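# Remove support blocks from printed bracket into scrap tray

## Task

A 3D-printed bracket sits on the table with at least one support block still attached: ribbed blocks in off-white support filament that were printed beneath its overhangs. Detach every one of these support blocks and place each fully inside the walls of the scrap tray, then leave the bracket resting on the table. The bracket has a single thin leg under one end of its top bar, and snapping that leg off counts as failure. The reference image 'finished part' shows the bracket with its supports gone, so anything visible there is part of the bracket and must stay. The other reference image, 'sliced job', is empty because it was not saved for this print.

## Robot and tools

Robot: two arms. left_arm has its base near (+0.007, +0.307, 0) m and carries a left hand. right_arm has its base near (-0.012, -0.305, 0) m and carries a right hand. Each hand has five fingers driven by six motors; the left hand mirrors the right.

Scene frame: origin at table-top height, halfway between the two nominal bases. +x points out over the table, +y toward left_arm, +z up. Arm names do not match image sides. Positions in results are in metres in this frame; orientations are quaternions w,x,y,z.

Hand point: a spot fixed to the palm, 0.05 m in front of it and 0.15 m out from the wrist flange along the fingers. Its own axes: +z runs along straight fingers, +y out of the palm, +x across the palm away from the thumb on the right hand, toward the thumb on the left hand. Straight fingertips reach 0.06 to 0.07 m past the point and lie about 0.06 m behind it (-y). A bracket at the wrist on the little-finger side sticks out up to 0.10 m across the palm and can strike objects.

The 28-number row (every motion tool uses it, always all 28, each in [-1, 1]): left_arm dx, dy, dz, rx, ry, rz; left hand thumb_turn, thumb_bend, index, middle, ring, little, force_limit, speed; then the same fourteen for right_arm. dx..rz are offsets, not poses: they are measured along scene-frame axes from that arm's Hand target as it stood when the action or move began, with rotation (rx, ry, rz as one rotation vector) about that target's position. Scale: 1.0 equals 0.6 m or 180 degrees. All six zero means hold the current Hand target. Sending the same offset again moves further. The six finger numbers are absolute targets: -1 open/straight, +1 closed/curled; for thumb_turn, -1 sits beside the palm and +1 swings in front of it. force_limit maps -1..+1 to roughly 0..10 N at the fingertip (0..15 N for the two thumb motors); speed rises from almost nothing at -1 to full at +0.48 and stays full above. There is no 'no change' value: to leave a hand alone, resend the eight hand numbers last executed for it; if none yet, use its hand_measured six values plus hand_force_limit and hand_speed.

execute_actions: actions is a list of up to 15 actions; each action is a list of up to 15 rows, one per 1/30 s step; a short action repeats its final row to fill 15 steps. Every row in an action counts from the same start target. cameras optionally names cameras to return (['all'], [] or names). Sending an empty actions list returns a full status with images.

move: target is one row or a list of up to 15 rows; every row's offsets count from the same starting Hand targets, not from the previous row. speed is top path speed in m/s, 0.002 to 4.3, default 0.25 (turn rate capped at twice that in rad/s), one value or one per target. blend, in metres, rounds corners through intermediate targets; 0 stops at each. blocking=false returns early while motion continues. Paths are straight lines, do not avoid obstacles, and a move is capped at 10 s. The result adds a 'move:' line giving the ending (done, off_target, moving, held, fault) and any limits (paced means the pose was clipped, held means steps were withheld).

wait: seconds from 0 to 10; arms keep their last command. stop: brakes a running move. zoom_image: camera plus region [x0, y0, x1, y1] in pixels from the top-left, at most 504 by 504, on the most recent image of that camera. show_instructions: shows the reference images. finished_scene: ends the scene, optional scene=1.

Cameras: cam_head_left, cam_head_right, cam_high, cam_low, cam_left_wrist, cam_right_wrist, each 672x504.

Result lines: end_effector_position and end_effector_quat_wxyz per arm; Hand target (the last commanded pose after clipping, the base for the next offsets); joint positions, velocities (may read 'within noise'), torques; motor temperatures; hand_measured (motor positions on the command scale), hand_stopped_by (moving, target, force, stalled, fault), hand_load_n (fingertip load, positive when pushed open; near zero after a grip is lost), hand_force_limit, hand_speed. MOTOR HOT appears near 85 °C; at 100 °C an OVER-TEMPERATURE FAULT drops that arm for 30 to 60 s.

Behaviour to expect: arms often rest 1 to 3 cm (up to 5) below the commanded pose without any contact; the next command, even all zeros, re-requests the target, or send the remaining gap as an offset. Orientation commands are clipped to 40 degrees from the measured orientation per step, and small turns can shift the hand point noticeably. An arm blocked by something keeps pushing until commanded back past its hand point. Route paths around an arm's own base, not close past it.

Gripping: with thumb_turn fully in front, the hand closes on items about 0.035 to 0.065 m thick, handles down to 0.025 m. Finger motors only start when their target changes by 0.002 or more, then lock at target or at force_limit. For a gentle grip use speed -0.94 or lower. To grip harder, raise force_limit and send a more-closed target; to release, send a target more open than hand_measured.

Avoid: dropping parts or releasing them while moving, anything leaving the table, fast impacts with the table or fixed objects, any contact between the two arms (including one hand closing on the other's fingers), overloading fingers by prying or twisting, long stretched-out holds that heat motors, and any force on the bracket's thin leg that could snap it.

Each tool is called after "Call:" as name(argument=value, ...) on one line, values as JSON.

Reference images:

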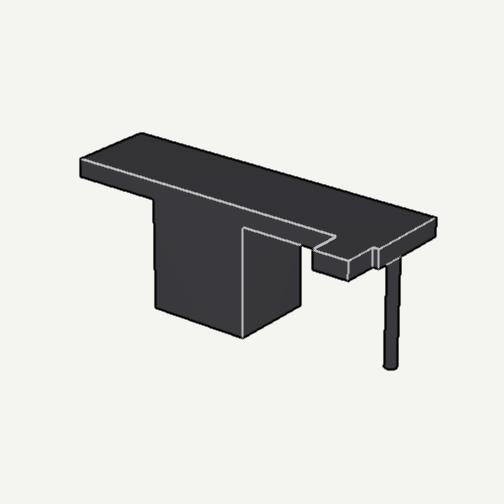

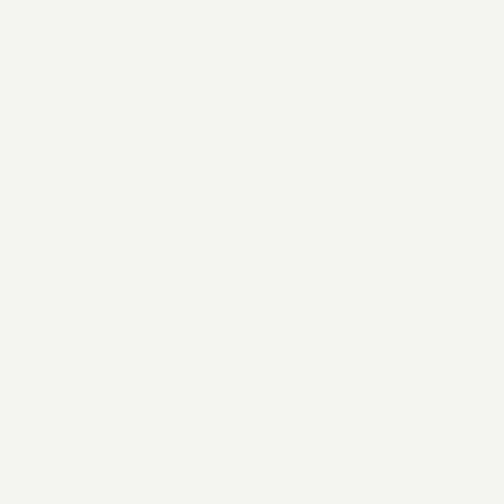

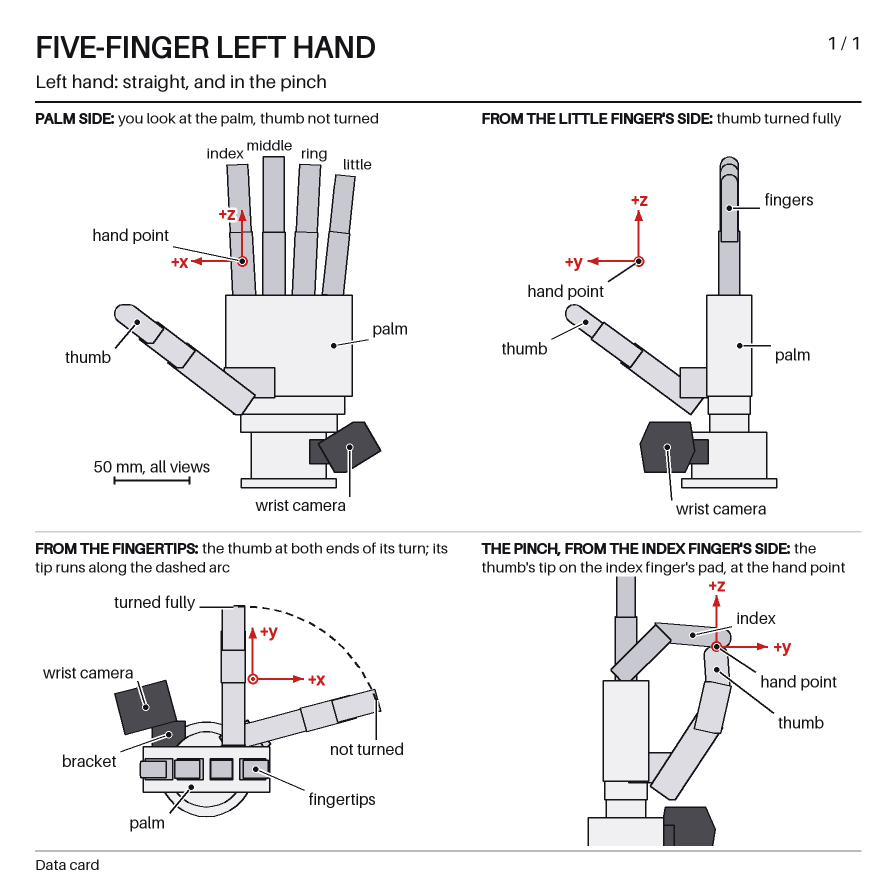

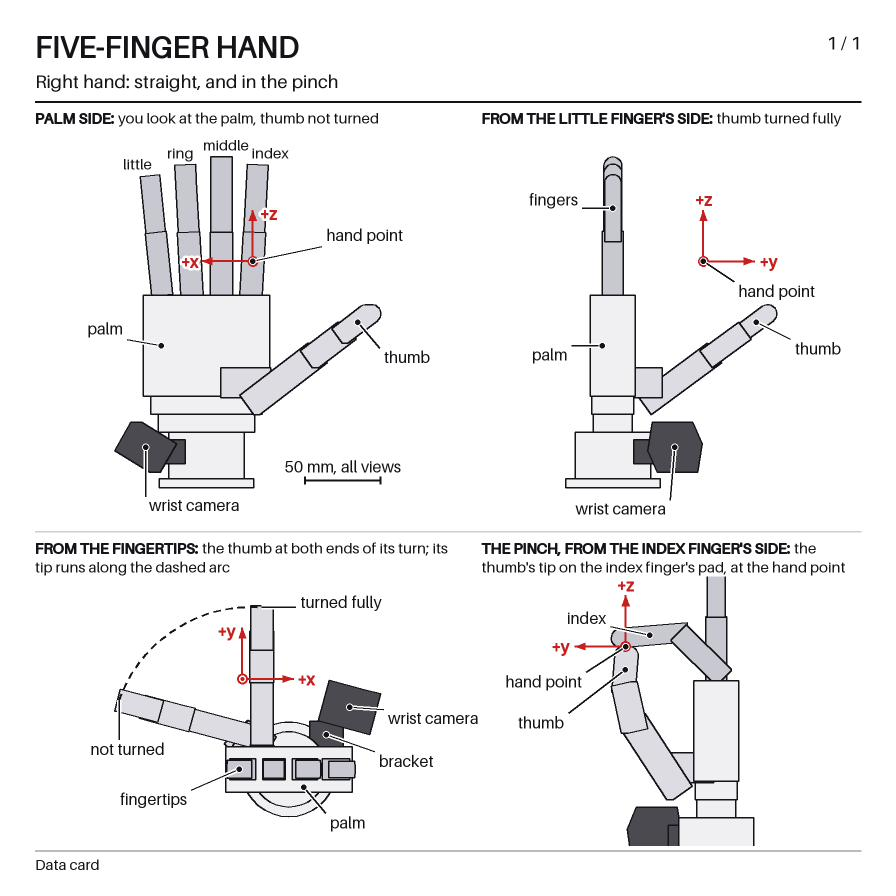

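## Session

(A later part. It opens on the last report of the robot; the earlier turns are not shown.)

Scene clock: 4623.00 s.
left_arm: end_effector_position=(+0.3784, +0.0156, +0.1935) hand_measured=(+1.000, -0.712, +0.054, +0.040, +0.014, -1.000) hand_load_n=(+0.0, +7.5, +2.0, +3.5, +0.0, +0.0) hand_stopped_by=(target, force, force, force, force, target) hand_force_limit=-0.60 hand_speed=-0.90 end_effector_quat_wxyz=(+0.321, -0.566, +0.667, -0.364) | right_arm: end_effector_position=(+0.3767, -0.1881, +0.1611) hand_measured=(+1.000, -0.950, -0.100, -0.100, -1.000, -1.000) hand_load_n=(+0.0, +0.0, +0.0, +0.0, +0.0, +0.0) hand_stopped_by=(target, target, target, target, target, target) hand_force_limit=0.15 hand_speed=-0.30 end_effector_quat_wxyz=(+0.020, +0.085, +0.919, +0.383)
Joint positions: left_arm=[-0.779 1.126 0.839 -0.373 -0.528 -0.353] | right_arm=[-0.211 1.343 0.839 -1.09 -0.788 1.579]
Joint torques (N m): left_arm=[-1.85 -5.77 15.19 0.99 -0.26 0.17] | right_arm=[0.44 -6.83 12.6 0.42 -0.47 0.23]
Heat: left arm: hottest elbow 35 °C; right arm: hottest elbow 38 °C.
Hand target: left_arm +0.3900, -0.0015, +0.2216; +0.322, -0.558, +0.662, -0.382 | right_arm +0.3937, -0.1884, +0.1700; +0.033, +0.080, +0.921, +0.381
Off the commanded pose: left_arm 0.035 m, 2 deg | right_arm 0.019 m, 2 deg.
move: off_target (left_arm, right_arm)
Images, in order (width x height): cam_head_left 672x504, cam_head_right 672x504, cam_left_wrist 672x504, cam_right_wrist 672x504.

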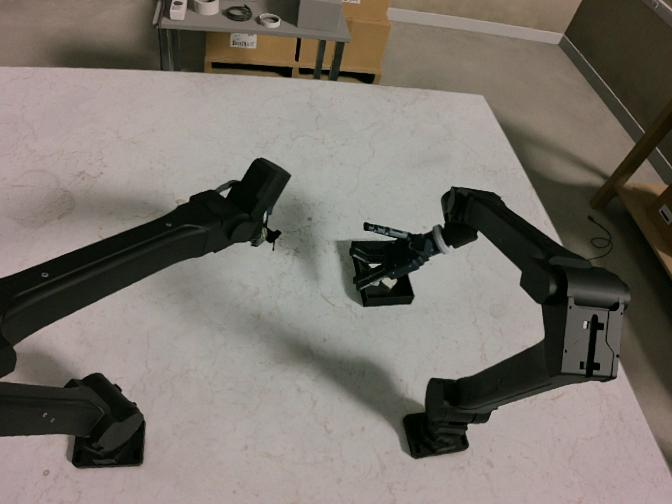

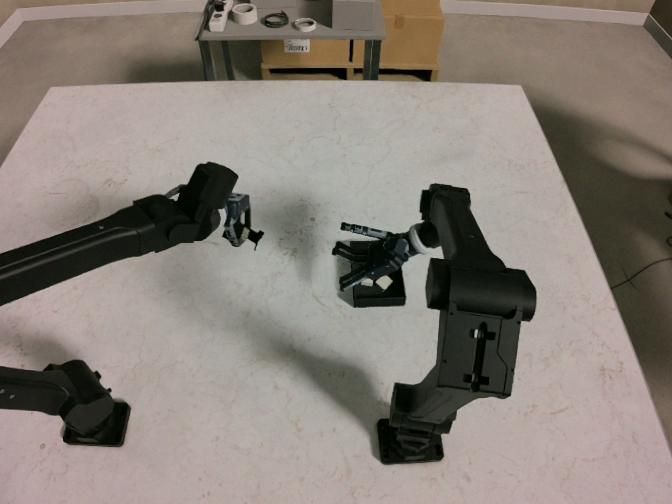

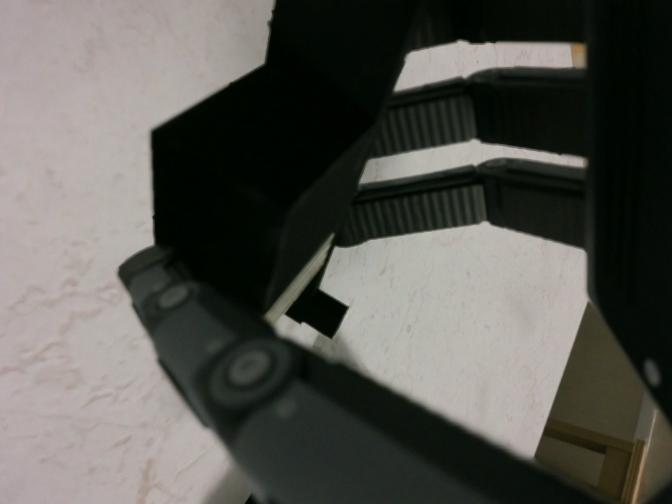

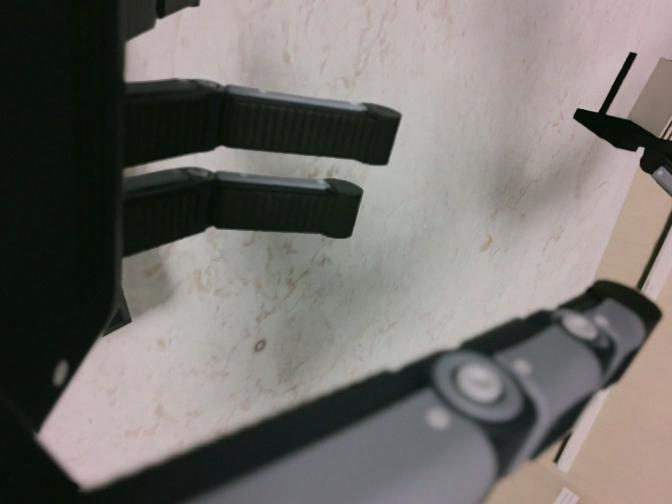

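Call:
move(target=[0.008,-0.115,-0.035,0,0,0,1,-0.6,0.2,0.2,0.2,-1,-0.6,-0.9,0.02,0.03,0,0,0,0,1,-0.95,-0.1,-0.1,-1,-1,0.15,-0.3], speed=0.08, cameras=["cam_head_left", "cam_head_right", "cam_left_wrist", "cam_right_wrist"])

Call:
zoom_image(camera="cam_right_wrist", region=[420, 60, 672, 320])

Scene clock: 4630.47 s.
left_arm: end_effector_position=(+0.3800, -0.0467, +0.1717) hand_measured=(+1.000, -0.712, +0.054, +0.040, +0.014, -1.000) hand_load_n=(+0.0, +7.5, +2.0, +3.5, +0.0, +0.0) hand_stopped_by=(target, force, force, force, force, target) hand_force_limit=-0.60 hand_speed=-0.90 end_effector_quat_wxyz=(+0.325, -0.557, +0.679, -0.352) | right_arm: end_effector_position=(+0.3886, -0.1711, +0.1609) hand_measured=(+1.000, -0.950, -0.100, -0.100, -1.000, -1.000) hand_load_n=(+0.0, +0.0, +0.0, +0.0, +0.0, +0.0) hand_stopped_by=(target, target, target, target, target, target) hand_force_limit=0.15 hand_speed=-0.30 end_effector_quat_wxyz=(+0.020, +0.085, +0.920, +0.382)
Joint positions: left_arm=[-0.89 1.294 0.932 -0.361 -0.612 -0.411] | right_arm=[-0.156 1.357 0.852 -1.034 -0.786 1.657]
Joint torques (N m): left_arm=[-1.73 -7.94 14.65 1.69 -0.47 -0.01] | right_arm=[0.5 -7.18 12.74 0.54 -0.47 0.24]
Heat: left arm: hottest elbow 36 °C; right arm: hottest elbow 39 °C.
Hand target: left_arm +0.3947, -0.0705, +0.2006; +0.322, -0.558, +0.662, -0.382 | right_arm +0.4058, -0.1703, +0.1702; +0.033, +0.080, +0.921, +0.381
Off the commanded pose: left_arm 0.040 m, 4 deg | right_arm 0.019 m, 2 deg.
move: off_target (left_arm, right_arm)
Images, in order (width x height): cam_head_left 672x504, cam_head_right 672x504, cam_left_wrist 672x504, cam_right_wrist 672x504.

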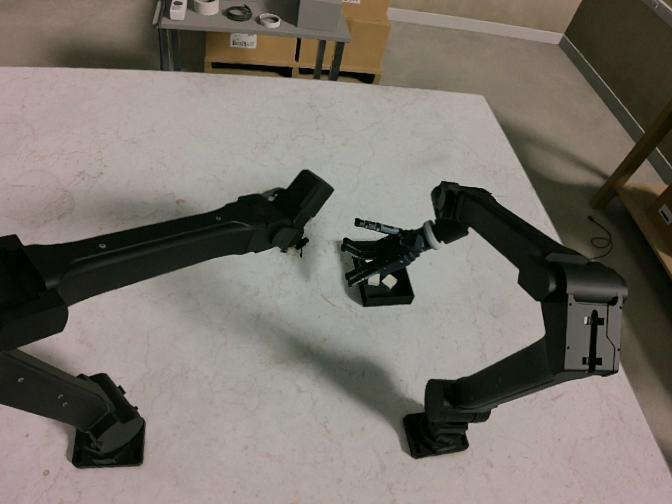

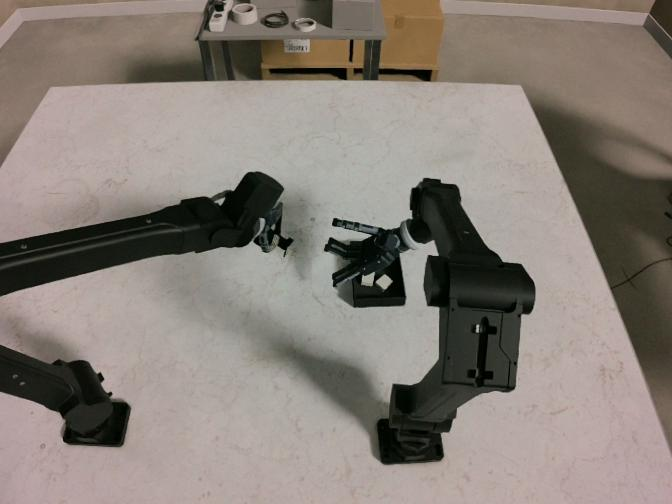

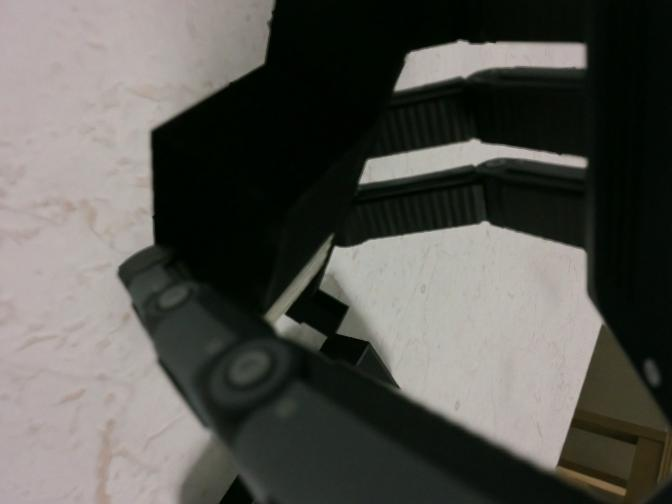

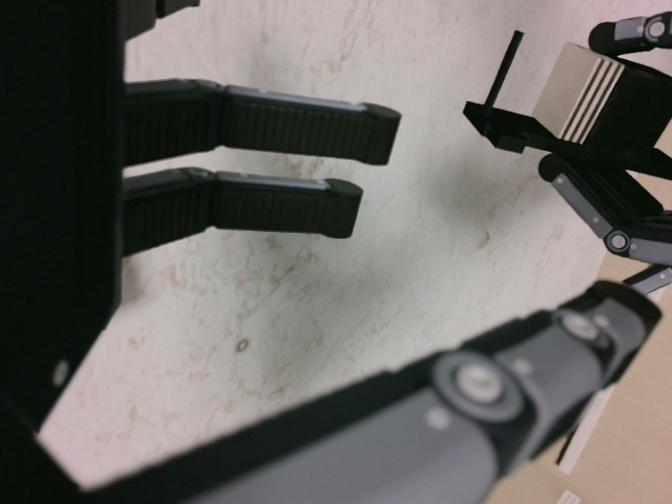

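Scaled by 1.938 from the camera's 672x504 image, which has a finer 960x720 frame.

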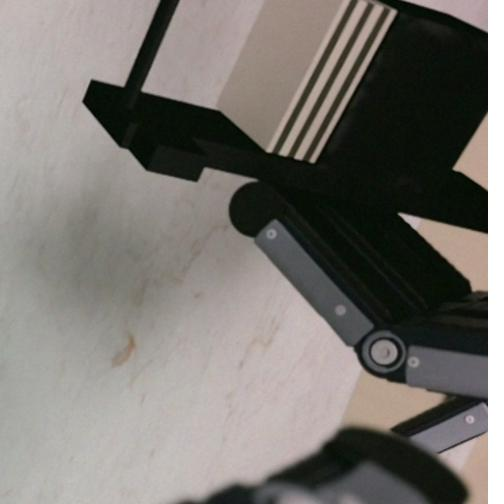

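Call:
zoom_image(camera="cam_right_wrist", region=[450, 0, 672, 200])

Scaled by 2.270 from the camera's 672x504 image, which has a finer 960x720 frame.

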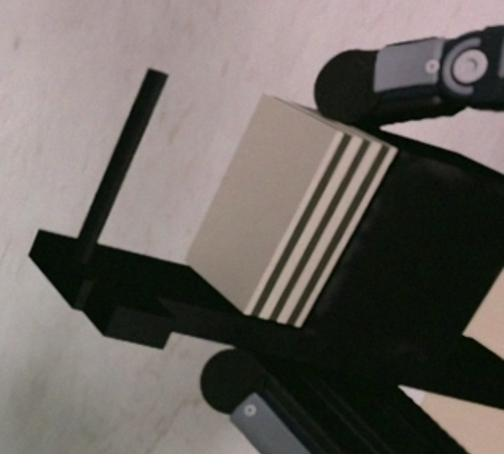

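Call:
move(target=[0,-0.016,0.0,-0.2029,0.0329,0,1,-0.6,0.2,0.2,0.2,-1,-0.6,-0.9,0,-0.025,0,0,0,0,1,-0.95,-0.1,-0.1,-1,-1,0.15,-0.3], speed=0.08, cameras=["cam_head_left", "cam_head_right", "cam_left_wrist", "cam_right_wrist"])

Call:
zoom_image(camera="cam_right_wrist", region=[420, 0, 672, 260])

Scene clock: 4693.83 s.
left_arm: end_effector_position=(+0.3936, -0.0849, +0.2017) hand_measured=(+1.000, -0.712, +0.054, +0.040, +0.014, -1.000) hand_load_n=(-0.5, +7.5, +2.0, +3.5, +0.0, +0.0) hand_stopped_by=(target, force, force, force, force, target) hand_force_limit=-0.60 hand_speed=-0.90 end_effector_quat_wxyz=(-0.099, +0.646, -0.533, +0.538) | right_arm: end_effector_position=(+0.3919, -0.1806, +0.1610) hand_measured=(+1.000, -0.950, -0.100, -0.100, -1.000, -1.000) hand_load_n=(+0.0, -0.5, +0.0, +0.0, +0.0, +0.0) hand_stopped_by=(target, target, target, target, target, target) hand_force_limit=0.15 hand_speed=-0.30 end_effector_quat_wxyz=(+0.022, +0.085, +0.920, +0.382)
Joint positions: left_arm=[-0.754 1.25 0.768 0.056 -0.226 -0.801] | right_arm=[-0.182 1.37 0.865 -1.053 -0.786 1.624]
Joint torques (N m): left_arm=[-0.56 -8.59 8.14 2.1 -0.06 -0.09] | right_arm=[-0.67 -7.3 12.67 -0.39 -0.53 0]
Motor temperatures (°C): left_arm=[21 25 44 22 21 19] | right_arm=[22 22 44 22 22 21]
Heat: left arm: hottest elbow 44 °C; right arm: hottest elbow 44 °C.
Hand target: left_arm +0.3947, -0.0801, +0.2005; -0.097, +0.650, -0.525, +0.541 | right_arm +0.4058, -0.1853, +0.1701; +0.033, +0.080, +0.921, +0.381
Off the commanded pose: left_arm 0.005 m, 1 deg | right_arm 0.017 m, 1 deg.
move: off_target (right_arm)
Images, in order (width x height): cam_head_left 672x504, cam_head_right 672x504, cam_left_wrist 672x504, cam_right_wrist 672x504.

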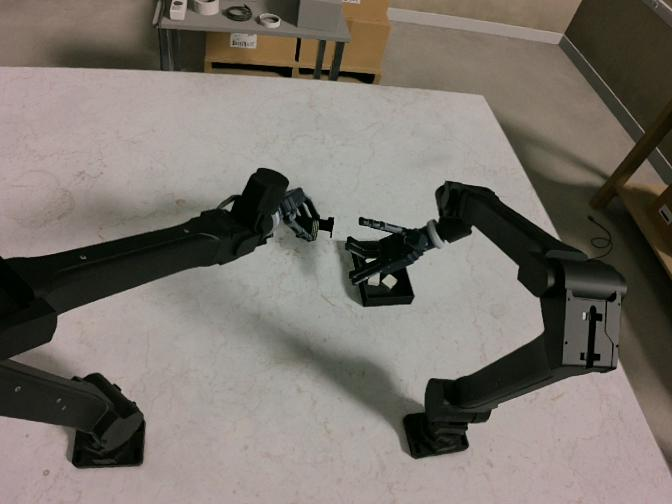

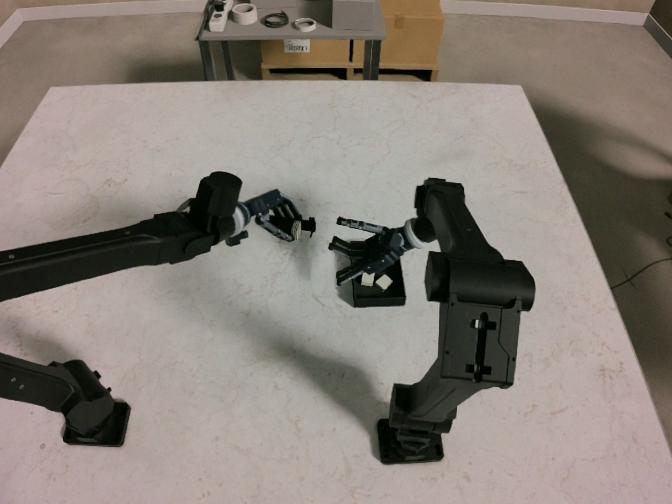

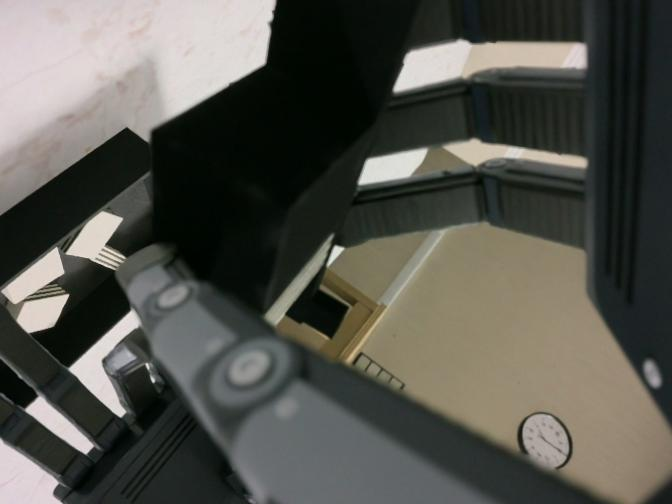

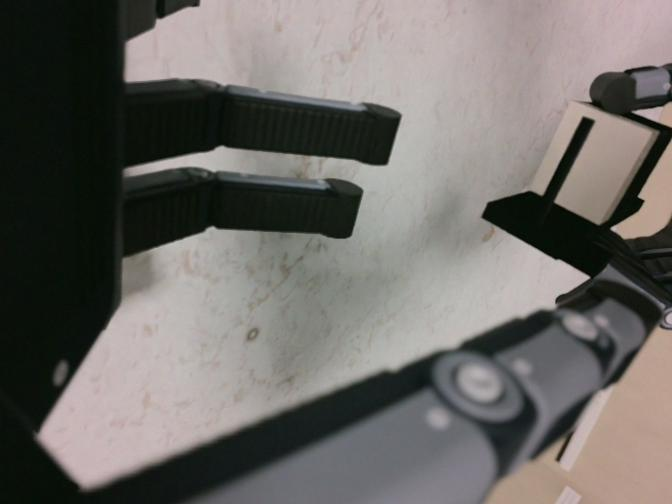

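Scaled by 1.938 from the camera's 672x504 image, which has a finer 960x720 frame.

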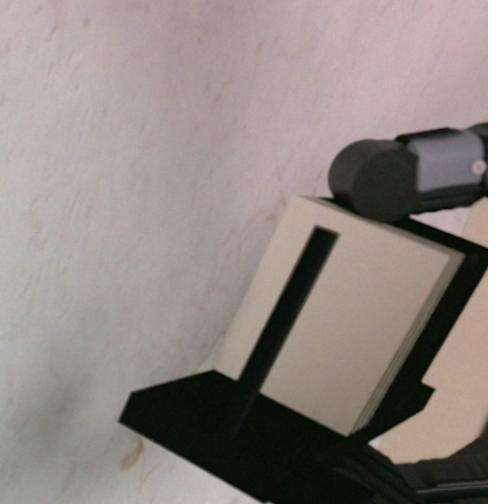

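Call:
zoom_image(camera="cam_left_wrist", region=[100, 50, 400, 360])

Call:
zoom_image(camera="cam_head_right", region=[240, 180, 330, 260])

Call:
zoom_image(camera="cam_head_left", region=[270, 180, 350, 260])

Scaled by 1.626 from the camera's 672x504 image, which has a finer 960x720 frame.

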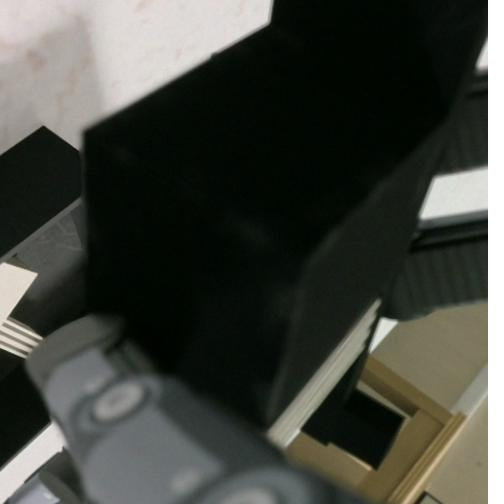

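Scaled by 5.600 from the camera's 672x504 image, which has a finer 960x720 frame.

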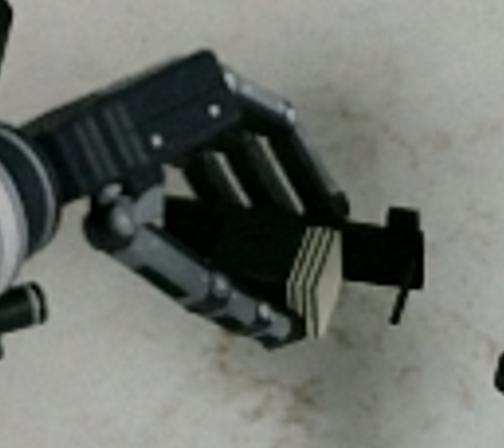

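Scaled by 6.300 from the camera's 672x504 image, which has a finer 960x720 frame.

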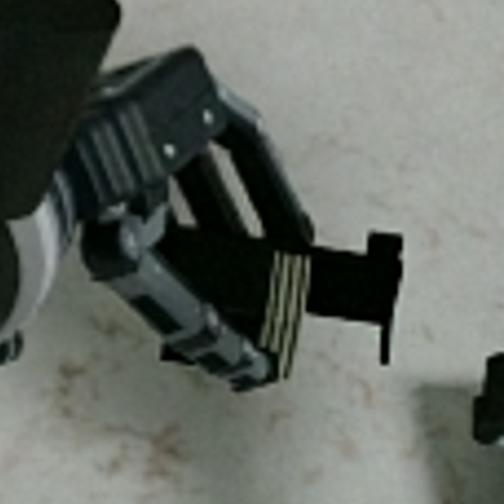

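Call:
move(target=[0,0,0,0,0,0,1,-0.6,0.2,0.2,0.2,-1,-0.6,-0.9,0.002,0.1,0.002,0,0,0,1,-0.8,-0.1,-0.1,-1,-1,0.15,-0.3], speed=0.05, cameras=["cam_head_left", "cam_right_wrist"])

Call:
zoom_image(camera="cam_head_left", region=[270, 170, 390, 270])

Scene clock: 4769.47 s.
left_arm: end_effector_position=(+0.3936, -0.0849, +0.2018) hand_measured=(+1.000, -0.712, +0.054, +0.040, +0.014, -1.000) hand_load_n=(+0.0, +7.5, +2.0, +3.5, +0.0, +0.0) hand_stopped_by=(target, force, force, force, force, target) hand_force_limit=-0.60 hand_speed=-0.90 end_effector_quat_wxyz=(-0.098, +0.646, -0.532, +0.538) | right_arm: end_effector_position=(+0.4035, -0.1273, +0.1671) hand_measured=(+1.000, -0.800, -0.100, -0.100, -1.000, -1.000) hand_load_n=(+0.0, +0.0, +0.0, +0.5, +0.0, +0.0) hand_stopped_by=(target, target, target, target, target, target) hand_force_limit=0.15 hand_speed=-0.30 end_effector_quat_wxyz=(+0.026, +0.081, +0.921, +0.381)
Joint positions: left_arm=[-0.754 1.25 0.768 0.056 -0.226 -0.802] | right_arm=[-0.029 1.354 0.865 -0.913 -0.769 1.831]
Joint torques (N m): left_arm=[-0.56 -8.47 8.13 2.06 -0.06 -0.06] | right_arm=[0.38 -9.17 9.85 0.85 -0.46 0.23]
Motor temperatures (°C): left_arm=[21 25 39 22 21 19] | right_arm=[22 22 44 22 22 21]
Heat: left arm: hottest elbow 39 °C; right arm: hottest elbow 44 °C.
Hand target: left_arm +0.3948, -0.0801, +0.2006; -0.097, +0.650, -0.525, +0.541 | right_arm +0.4069, -0.1252, +0.1713; +0.033, +0.080, +0.921, +0.381
Off the commanded pose: left_arm 0.005 m, 1 deg | right_arm 0.006 m, 1 deg.
move: done
Images, in order (width x height): cam_head_left 672x504, cam_right_wrist 672x504.

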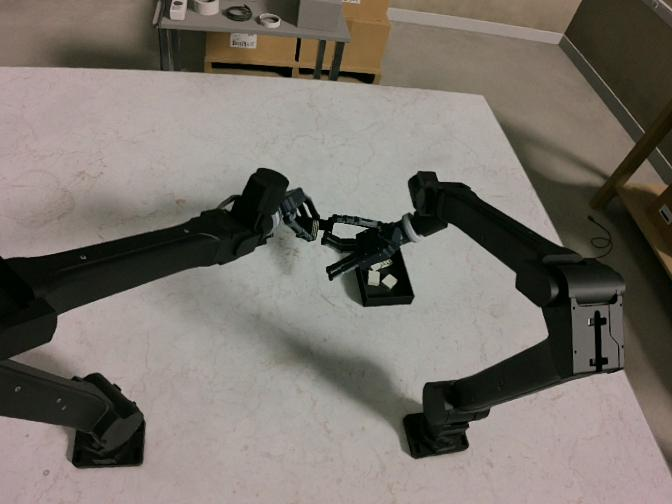

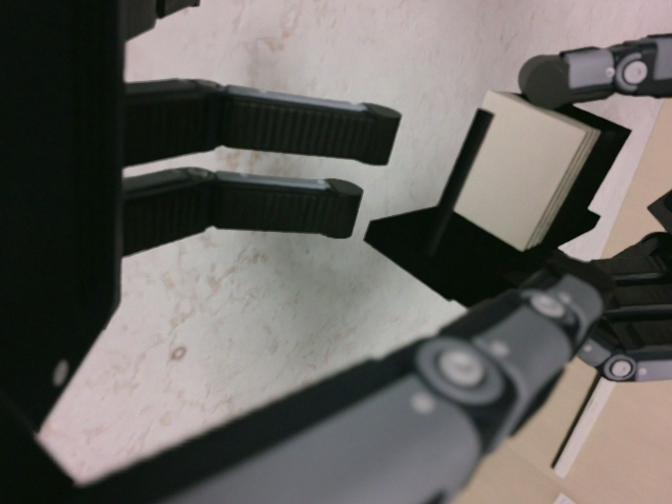

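Scaled by 4.200 from the camera's 672x504 image, which has a finer 960x720 frame.

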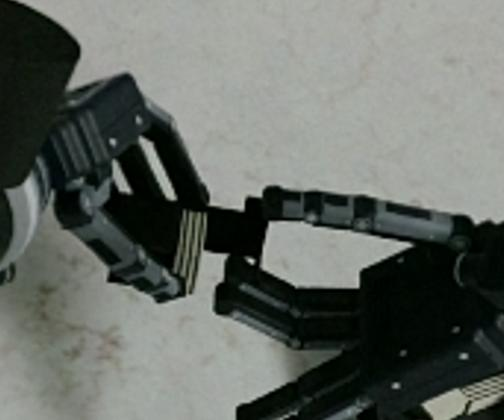

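Call:
zoom_image(camera="cam_right_wrist", region=[340, 60, 660, 340])

Scaled by 1.575 from the camera's 672x504 image, which has a finer 960x720 frame.

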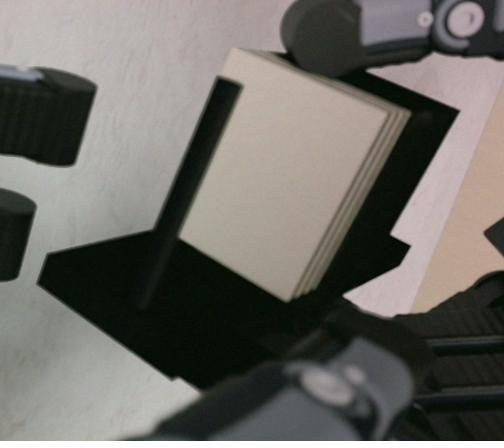

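Call:
move(target=[0,0,0,0,0,0,1,-0.6,0.2,0.2,0.2,-1,-0.6,-0.9,-0.0135,0.0283,-0.001,0,0,0,1,-0.8,-0.1,-0.1,-1,-1,0.15,-0.3], speed=0.03, cameras=["cam_head_left", "cam_right_wrist"])

Call:
zoom_image(camera="cam_right_wrist", region=[300, 60, 620, 340])

Scene clock: 4811.33 s.
left_arm: end_effector_position=(+0.3936, -0.0849, +0.2018) hand_measured=(+1.000, -0.712, +0.054, +0.040, +0.014, -1.000) hand_load_n=(+0.0, +7.5, +2.0, +3.5, +0.0, +0.0) hand_stopped_by=(target, force, force, force, force, target) hand_force_limit=-0.60 hand_speed=-0.90 end_effector_quat_wxyz=(-0.098, +0.646, -0.532, +0.538) | right_arm: end_effector_position=(+0.4003, -0.1105, +0.1719) hand_measured=(+1.000, -0.800, -0.100, -0.100, -1.000, -1.000) hand_load_n=(+0.0, -0.5, +0.0, +0.0, +0.0, +0.0) hand_stopped_by=(target, target, target, target, target, target) hand_force_limit=0.15 hand_speed=-0.30 end_effector_quat_wxyz=(+0.032, +0.079, +0.921, +0.381)
Joint positions: left_arm=[-0.754 1.25 0.768 0.056 -0.226 -0.802] | right_arm=[0.019 1.328 0.85 -0.866 -0.759 1.897]
Joint torques (N m): left_arm=[-0.5 -8.64 8.13 2.04 -0.06 -0.06] | right_arm=[0.38 -8.94 8.83 0.99 -0.45 0.23]
Heat: left arm: hottest elbow 38 °C; right arm: hottest elbow 41 °C.
Hand target: left_arm +0.3948, -0.0801, +0.2006; -0.097, +0.650, -0.525, +0.541 | right_arm +0.3989, -0.1083, +0.1708; +0.033, +0.080, +0.921, +0.381
Off the commanded pose: left_arm 0.005 m, 1 deg | right_arm 0.003 m, 0 deg.
move: done
Images, in order (width x height): cam_head_left 672x504, cam_right_wrist 672x504.

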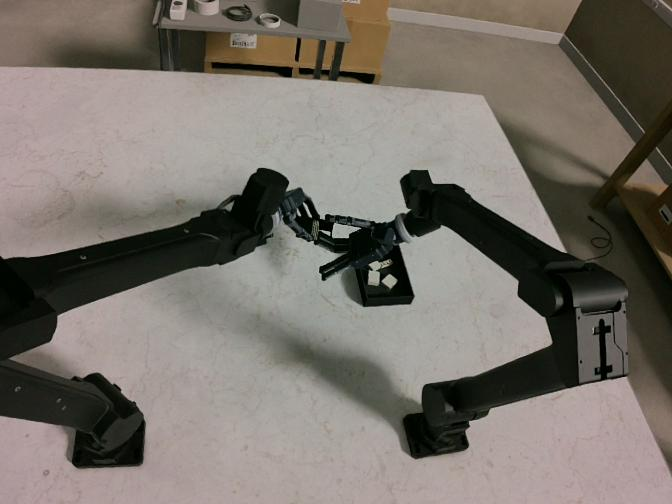

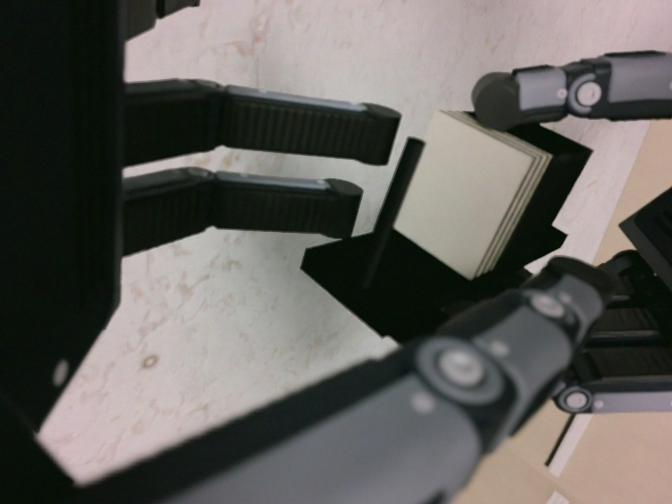

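Scaled by 1.575 from the camera's 672x504 image, which has a finer 960x720 frame.

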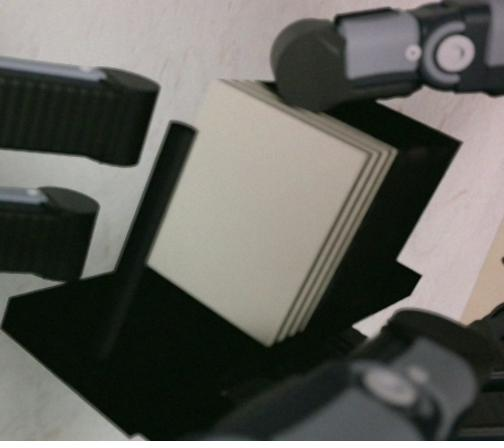

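Call:
move(target=[0,0,0,0,0,0,1,-0.6,0.2,0.2,0.2,-1,-0.6,-0.9,-0.009,0.019,-0.015,0,0,0,1,-0.8,-0.1,-0.1,-1,-1,0.15,-0.3], speed=0.03, cameras=["cam_head_left", "cam_right_wrist"])

Call:
zoom_image(camera="cam_right_wrist", region=[260, 60, 600, 340])

Scene clock: 4828.73 s.
left_arm: end_effector_position=(+0.3936, -0.0849, +0.2018) hand_measured=(+1.000, -0.712, +0.054, +0.040, +0.014, -1.000) hand_load_n=(-0.5, +7.5, +1.5, +3.0, +0.0, -0.5) hand_stopped_by=(target, force, force, force, force, target) hand_force_limit=-0.60 hand_speed=-0.90 end_effector_quat_wxyz=(-0.098, +0.646, -0.532, +0.538) | right_arm: end_effector_position=(+0.3950, -0.0990, +0.1627) hand_measured=(+1.000, -0.800, -0.100, -0.100, -1.000, -1.000) hand_load_n=(+0.0, +0.0, +0.0, +0.0, +0.0, +0.0) hand_stopped_by=(target, target, target, target, target, target) hand_force_limit=0.15 hand_speed=-0.30 end_effector_quat_wxyz=(+0.032, +0.079, +0.921, +0.381)
Joint positions: left_arm=[-0.754 1.25 0.768 0.056 -0.226 -0.802] | right_arm=[0.053 1.324 0.818 -0.807 -0.75 1.942]
Joint torques (N m): left_arm=[-0.56 -8.41 8.13 2.07 -0.06 -0.06] | right_arm=[0.44 -8.76 8.73 1.03 -0.44 0.24]
Heat: left arm: hottest elbow 38 °C; right arm: hottest elbow 40 °C.
Hand target: left_arm +0.3948, -0.0801, +0.2006; -0.097, +0.650, -0.525, +0.541 | right_arm +0.3935, -0.0969, +0.1617; +0.033, +0.080, +0.921, +0.381
Off the commanded pose: left_arm 0.005 m, 1 deg | right_arm 0.003 m, 0 deg.
move: done
Images, in order (width x height): cam_head_left 672x504, cam_right_wrist 672x504.

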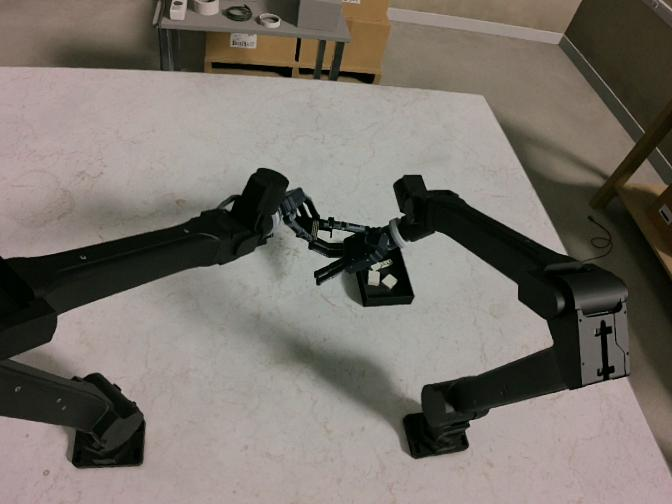

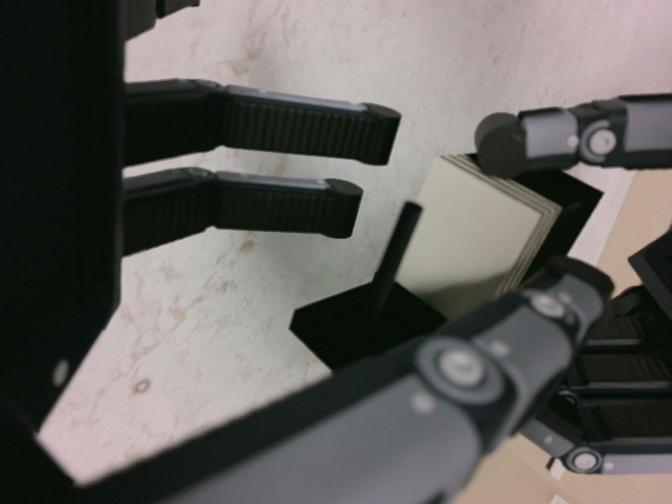

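Scaled by 1.482 from the camera's 672x504 image, which has a finer 960x720 frame.

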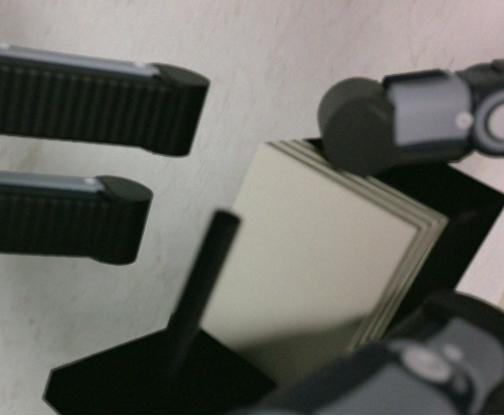

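Call:
move(target=[0,0,0,0,0,0,1,-0.6,0.2,0.2,0.2,-1,-0.6,-0.9,0.007,0.0165,0,0,0,0,1,-0.8,-0.1,-0.1,-1,-1,0.15,-0.3], speed=0.03, cameras=["cam_head_left", "cam_right_wrist"])

Call:
zoom_image(camera="cam_right_wrist", region=[220, 80, 600, 380])

Call:
zoom_image(camera="cam_head_left", region=[270, 170, 370, 270])

Scene clock: 4850.80 s.
left_arm: end_effector_position=(+0.3936, -0.0849, +0.2018) hand_measured=(+1.000, -0.712, +0.054, +0.040, +0.014, -1.000) hand_load_n=(-0.5, +7.5, +2.0, +3.5, +0.0, +0.0) hand_stopped_by=(target, force, force, force, force, target) hand_force_limit=-0.60 hand_speed=-0.90 end_effector_quat_wxyz=(-0.098, +0.646, -0.532, +0.538) | right_arm: end_effector_position=(+0.3961, -0.0897, +0.1633) hand_measured=(+1.000, -0.800, -0.100, -0.100, -1.000, -1.000) hand_load_n=(+0.0, +0.0, +0.0, +0.5, +0.0, +0.0) hand_stopped_by=(target, target, target, target, target, target) hand_force_limit=0.15 hand_speed=-0.30 end_effector_quat_wxyz=(+0.033, +0.079, +0.921, +0.381)
Joint positions: left_arm=[-0.754 1.25 0.768 0.056 -0.226 -0.802] | right_arm=[0.08 1.324 0.818 -0.781 -0.742 1.977]
Joint torques (N m): left_arm=[-0.5 -8.59 8.16 2.07 -0.06 -0.06] | right_arm=[0.5 -7.94 9.52 1.11 -0.44 0.22]
Motor temperatures (°C): left_arm=[21 25 38 22 20 19] | right_arm=[22 22 39 22 22 21]
Heat: left arm: hottest elbow 38 °C; right arm: hottest elbow 39 °C.
Hand target: left_arm +0.3948, -0.0801, +0.2006; -0.097, +0.650, -0.525, +0.541 | right_arm +0.3977, -0.0870, +0.1618; +0.033, +0.080, +0.921, +0.381
Off the commanded pose: left_arm 0.005 m, 1 deg | right_arm 0.004 m, 0 deg.
move: done
Images, in order (width x height): cam_head_left 672x504, cam_right_wrist 672x504.

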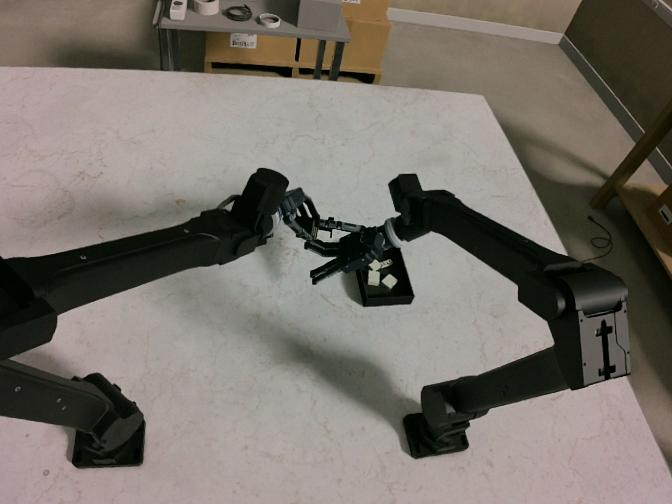

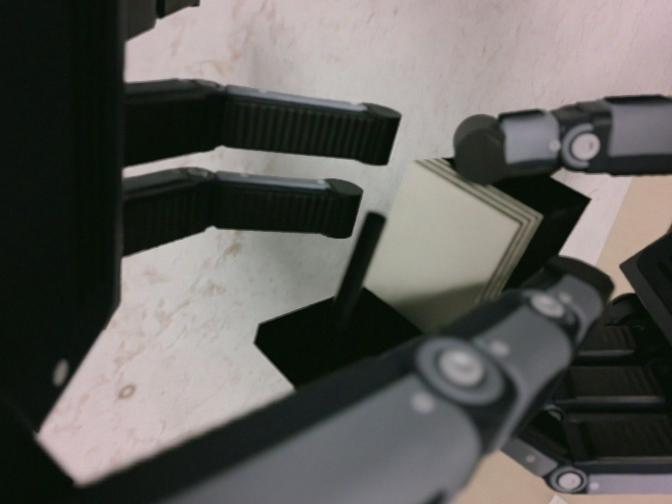

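Scaled by 1.326 from the camera's 672x504 image, which has a finer 960x720 frame.

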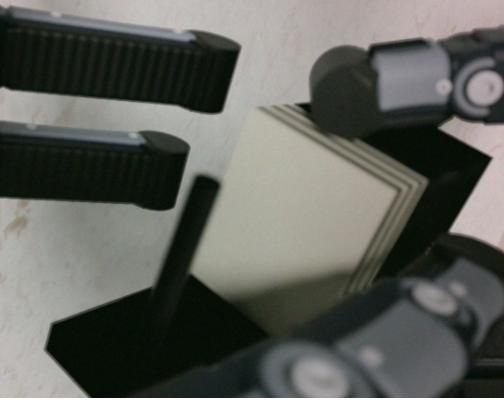

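Scaled by 5.040 from the camera's 672x504 image, which has a finer 960x720 frame.

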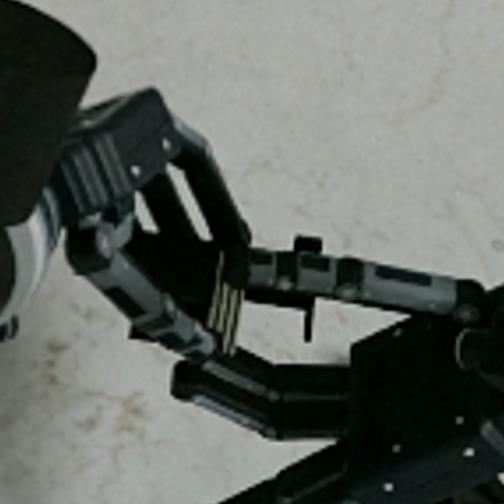

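Call:
move(target=[0,0,0,0,0,0,1,-0.6,0.2,0.2,0.2,-1,-0.6,-0.9,0.016,0.0125,-0.001,0,0,0,1,-0.8,-0.1,-0.1,-1,-1,0.15,-0.3], speed=0.03, cameras=["cam_head_left", "cam_right_wrist"])

Call:
zoom_image(camera="cam_right_wrist", region=[200, 80, 580, 380])

Call:
zoom_image(camera="cam_head_left", region=[270, 170, 370, 270])

Scene clock: 4868.90 s.
left_arm: end_effector_position=(+0.3936, -0.0849, +0.2018) hand_measured=(+1.000, -0.712, +0.054, +0.040, +0.014, -1.000) hand_load_n=(+0.0, +7.5, +2.0, +3.5, +0.0, +0.0) hand_stopped_by=(target, force, force, force, force, target) hand_force_limit=-0.60 hand_speed=-0.90 end_effector_quat_wxyz=(-0.098, +0.646, -0.532, +0.538) | right_arm: end_effector_position=(+0.3975, -0.0836, +0.1569) hand_measured=(+1.000, -0.800, -0.100, -0.100, -1.000, -1.000) hand_load_n=(+0.0, +0.0, +0.0, +0.0, +0.0, +0.5) hand_stopped_by=(target, target, target, target, target, target) hand_force_limit=0.15 hand_speed=-0.30 end_effector_quat_wxyz=(+0.027, +0.081, +0.921, +0.380)
Joint positions: left_arm=[-0.754 1.25 0.768 0.056 -0.226 -0.802] | right_arm=[0.097 1.341 0.818 -0.763 -0.738 1.999]
Joint torques (N m): left_arm=[-0.5 -8.53 8.13 2.07 -0.06 -0.06] | right_arm=[0.44 -7.36 11.41 1.11 -0.43 0.23]
Heat: left arm: hottest elbow 37 °C; right arm: hottest elbow 39 °C.
Hand target: left_arm +0.3948, -0.0801, +0.2006; -0.097, +0.650, -0.525, +0.541 | right_arm +0.4073, -0.0796, +0.1610; +0.033, +0.080, +0.921, +0.381
Off the commanded pose: left_arm 0.005 m, 1 deg | right_arm 0.011 m, 1 deg.
move: off_target (right_arm)
Images, in order (width x height): cam_head_left 672x504, cam_right_wrist 672x504.

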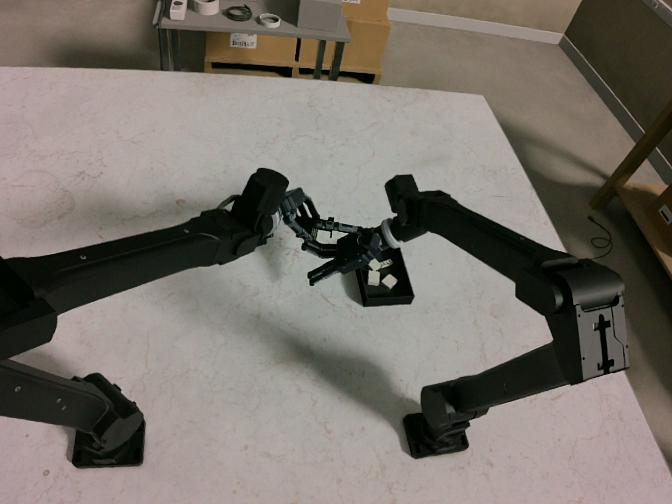

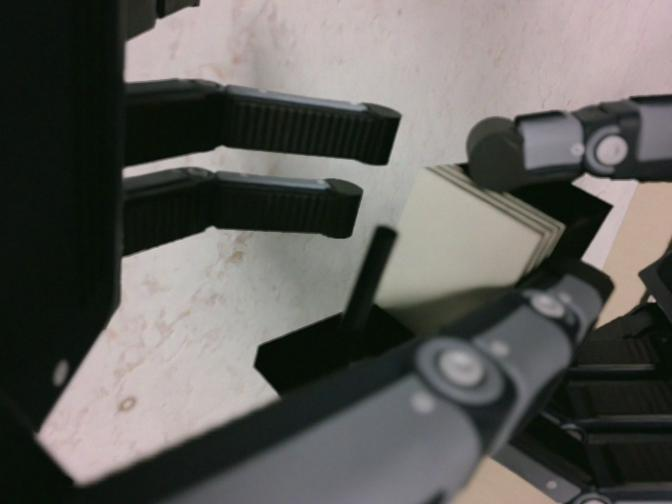

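Scaled by 1.326 from the camera's 672x504 image, which has a finer 960x720 frame.

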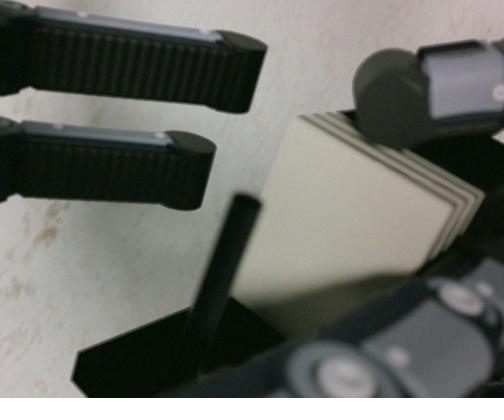

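Scaled by 5.040 from the camera's 672x504 image, which has a finer 960x720 frame.

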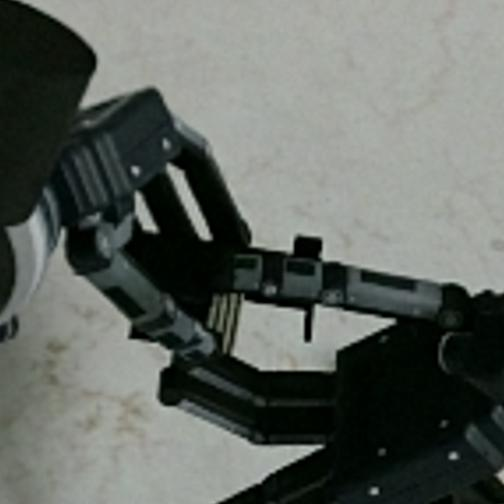

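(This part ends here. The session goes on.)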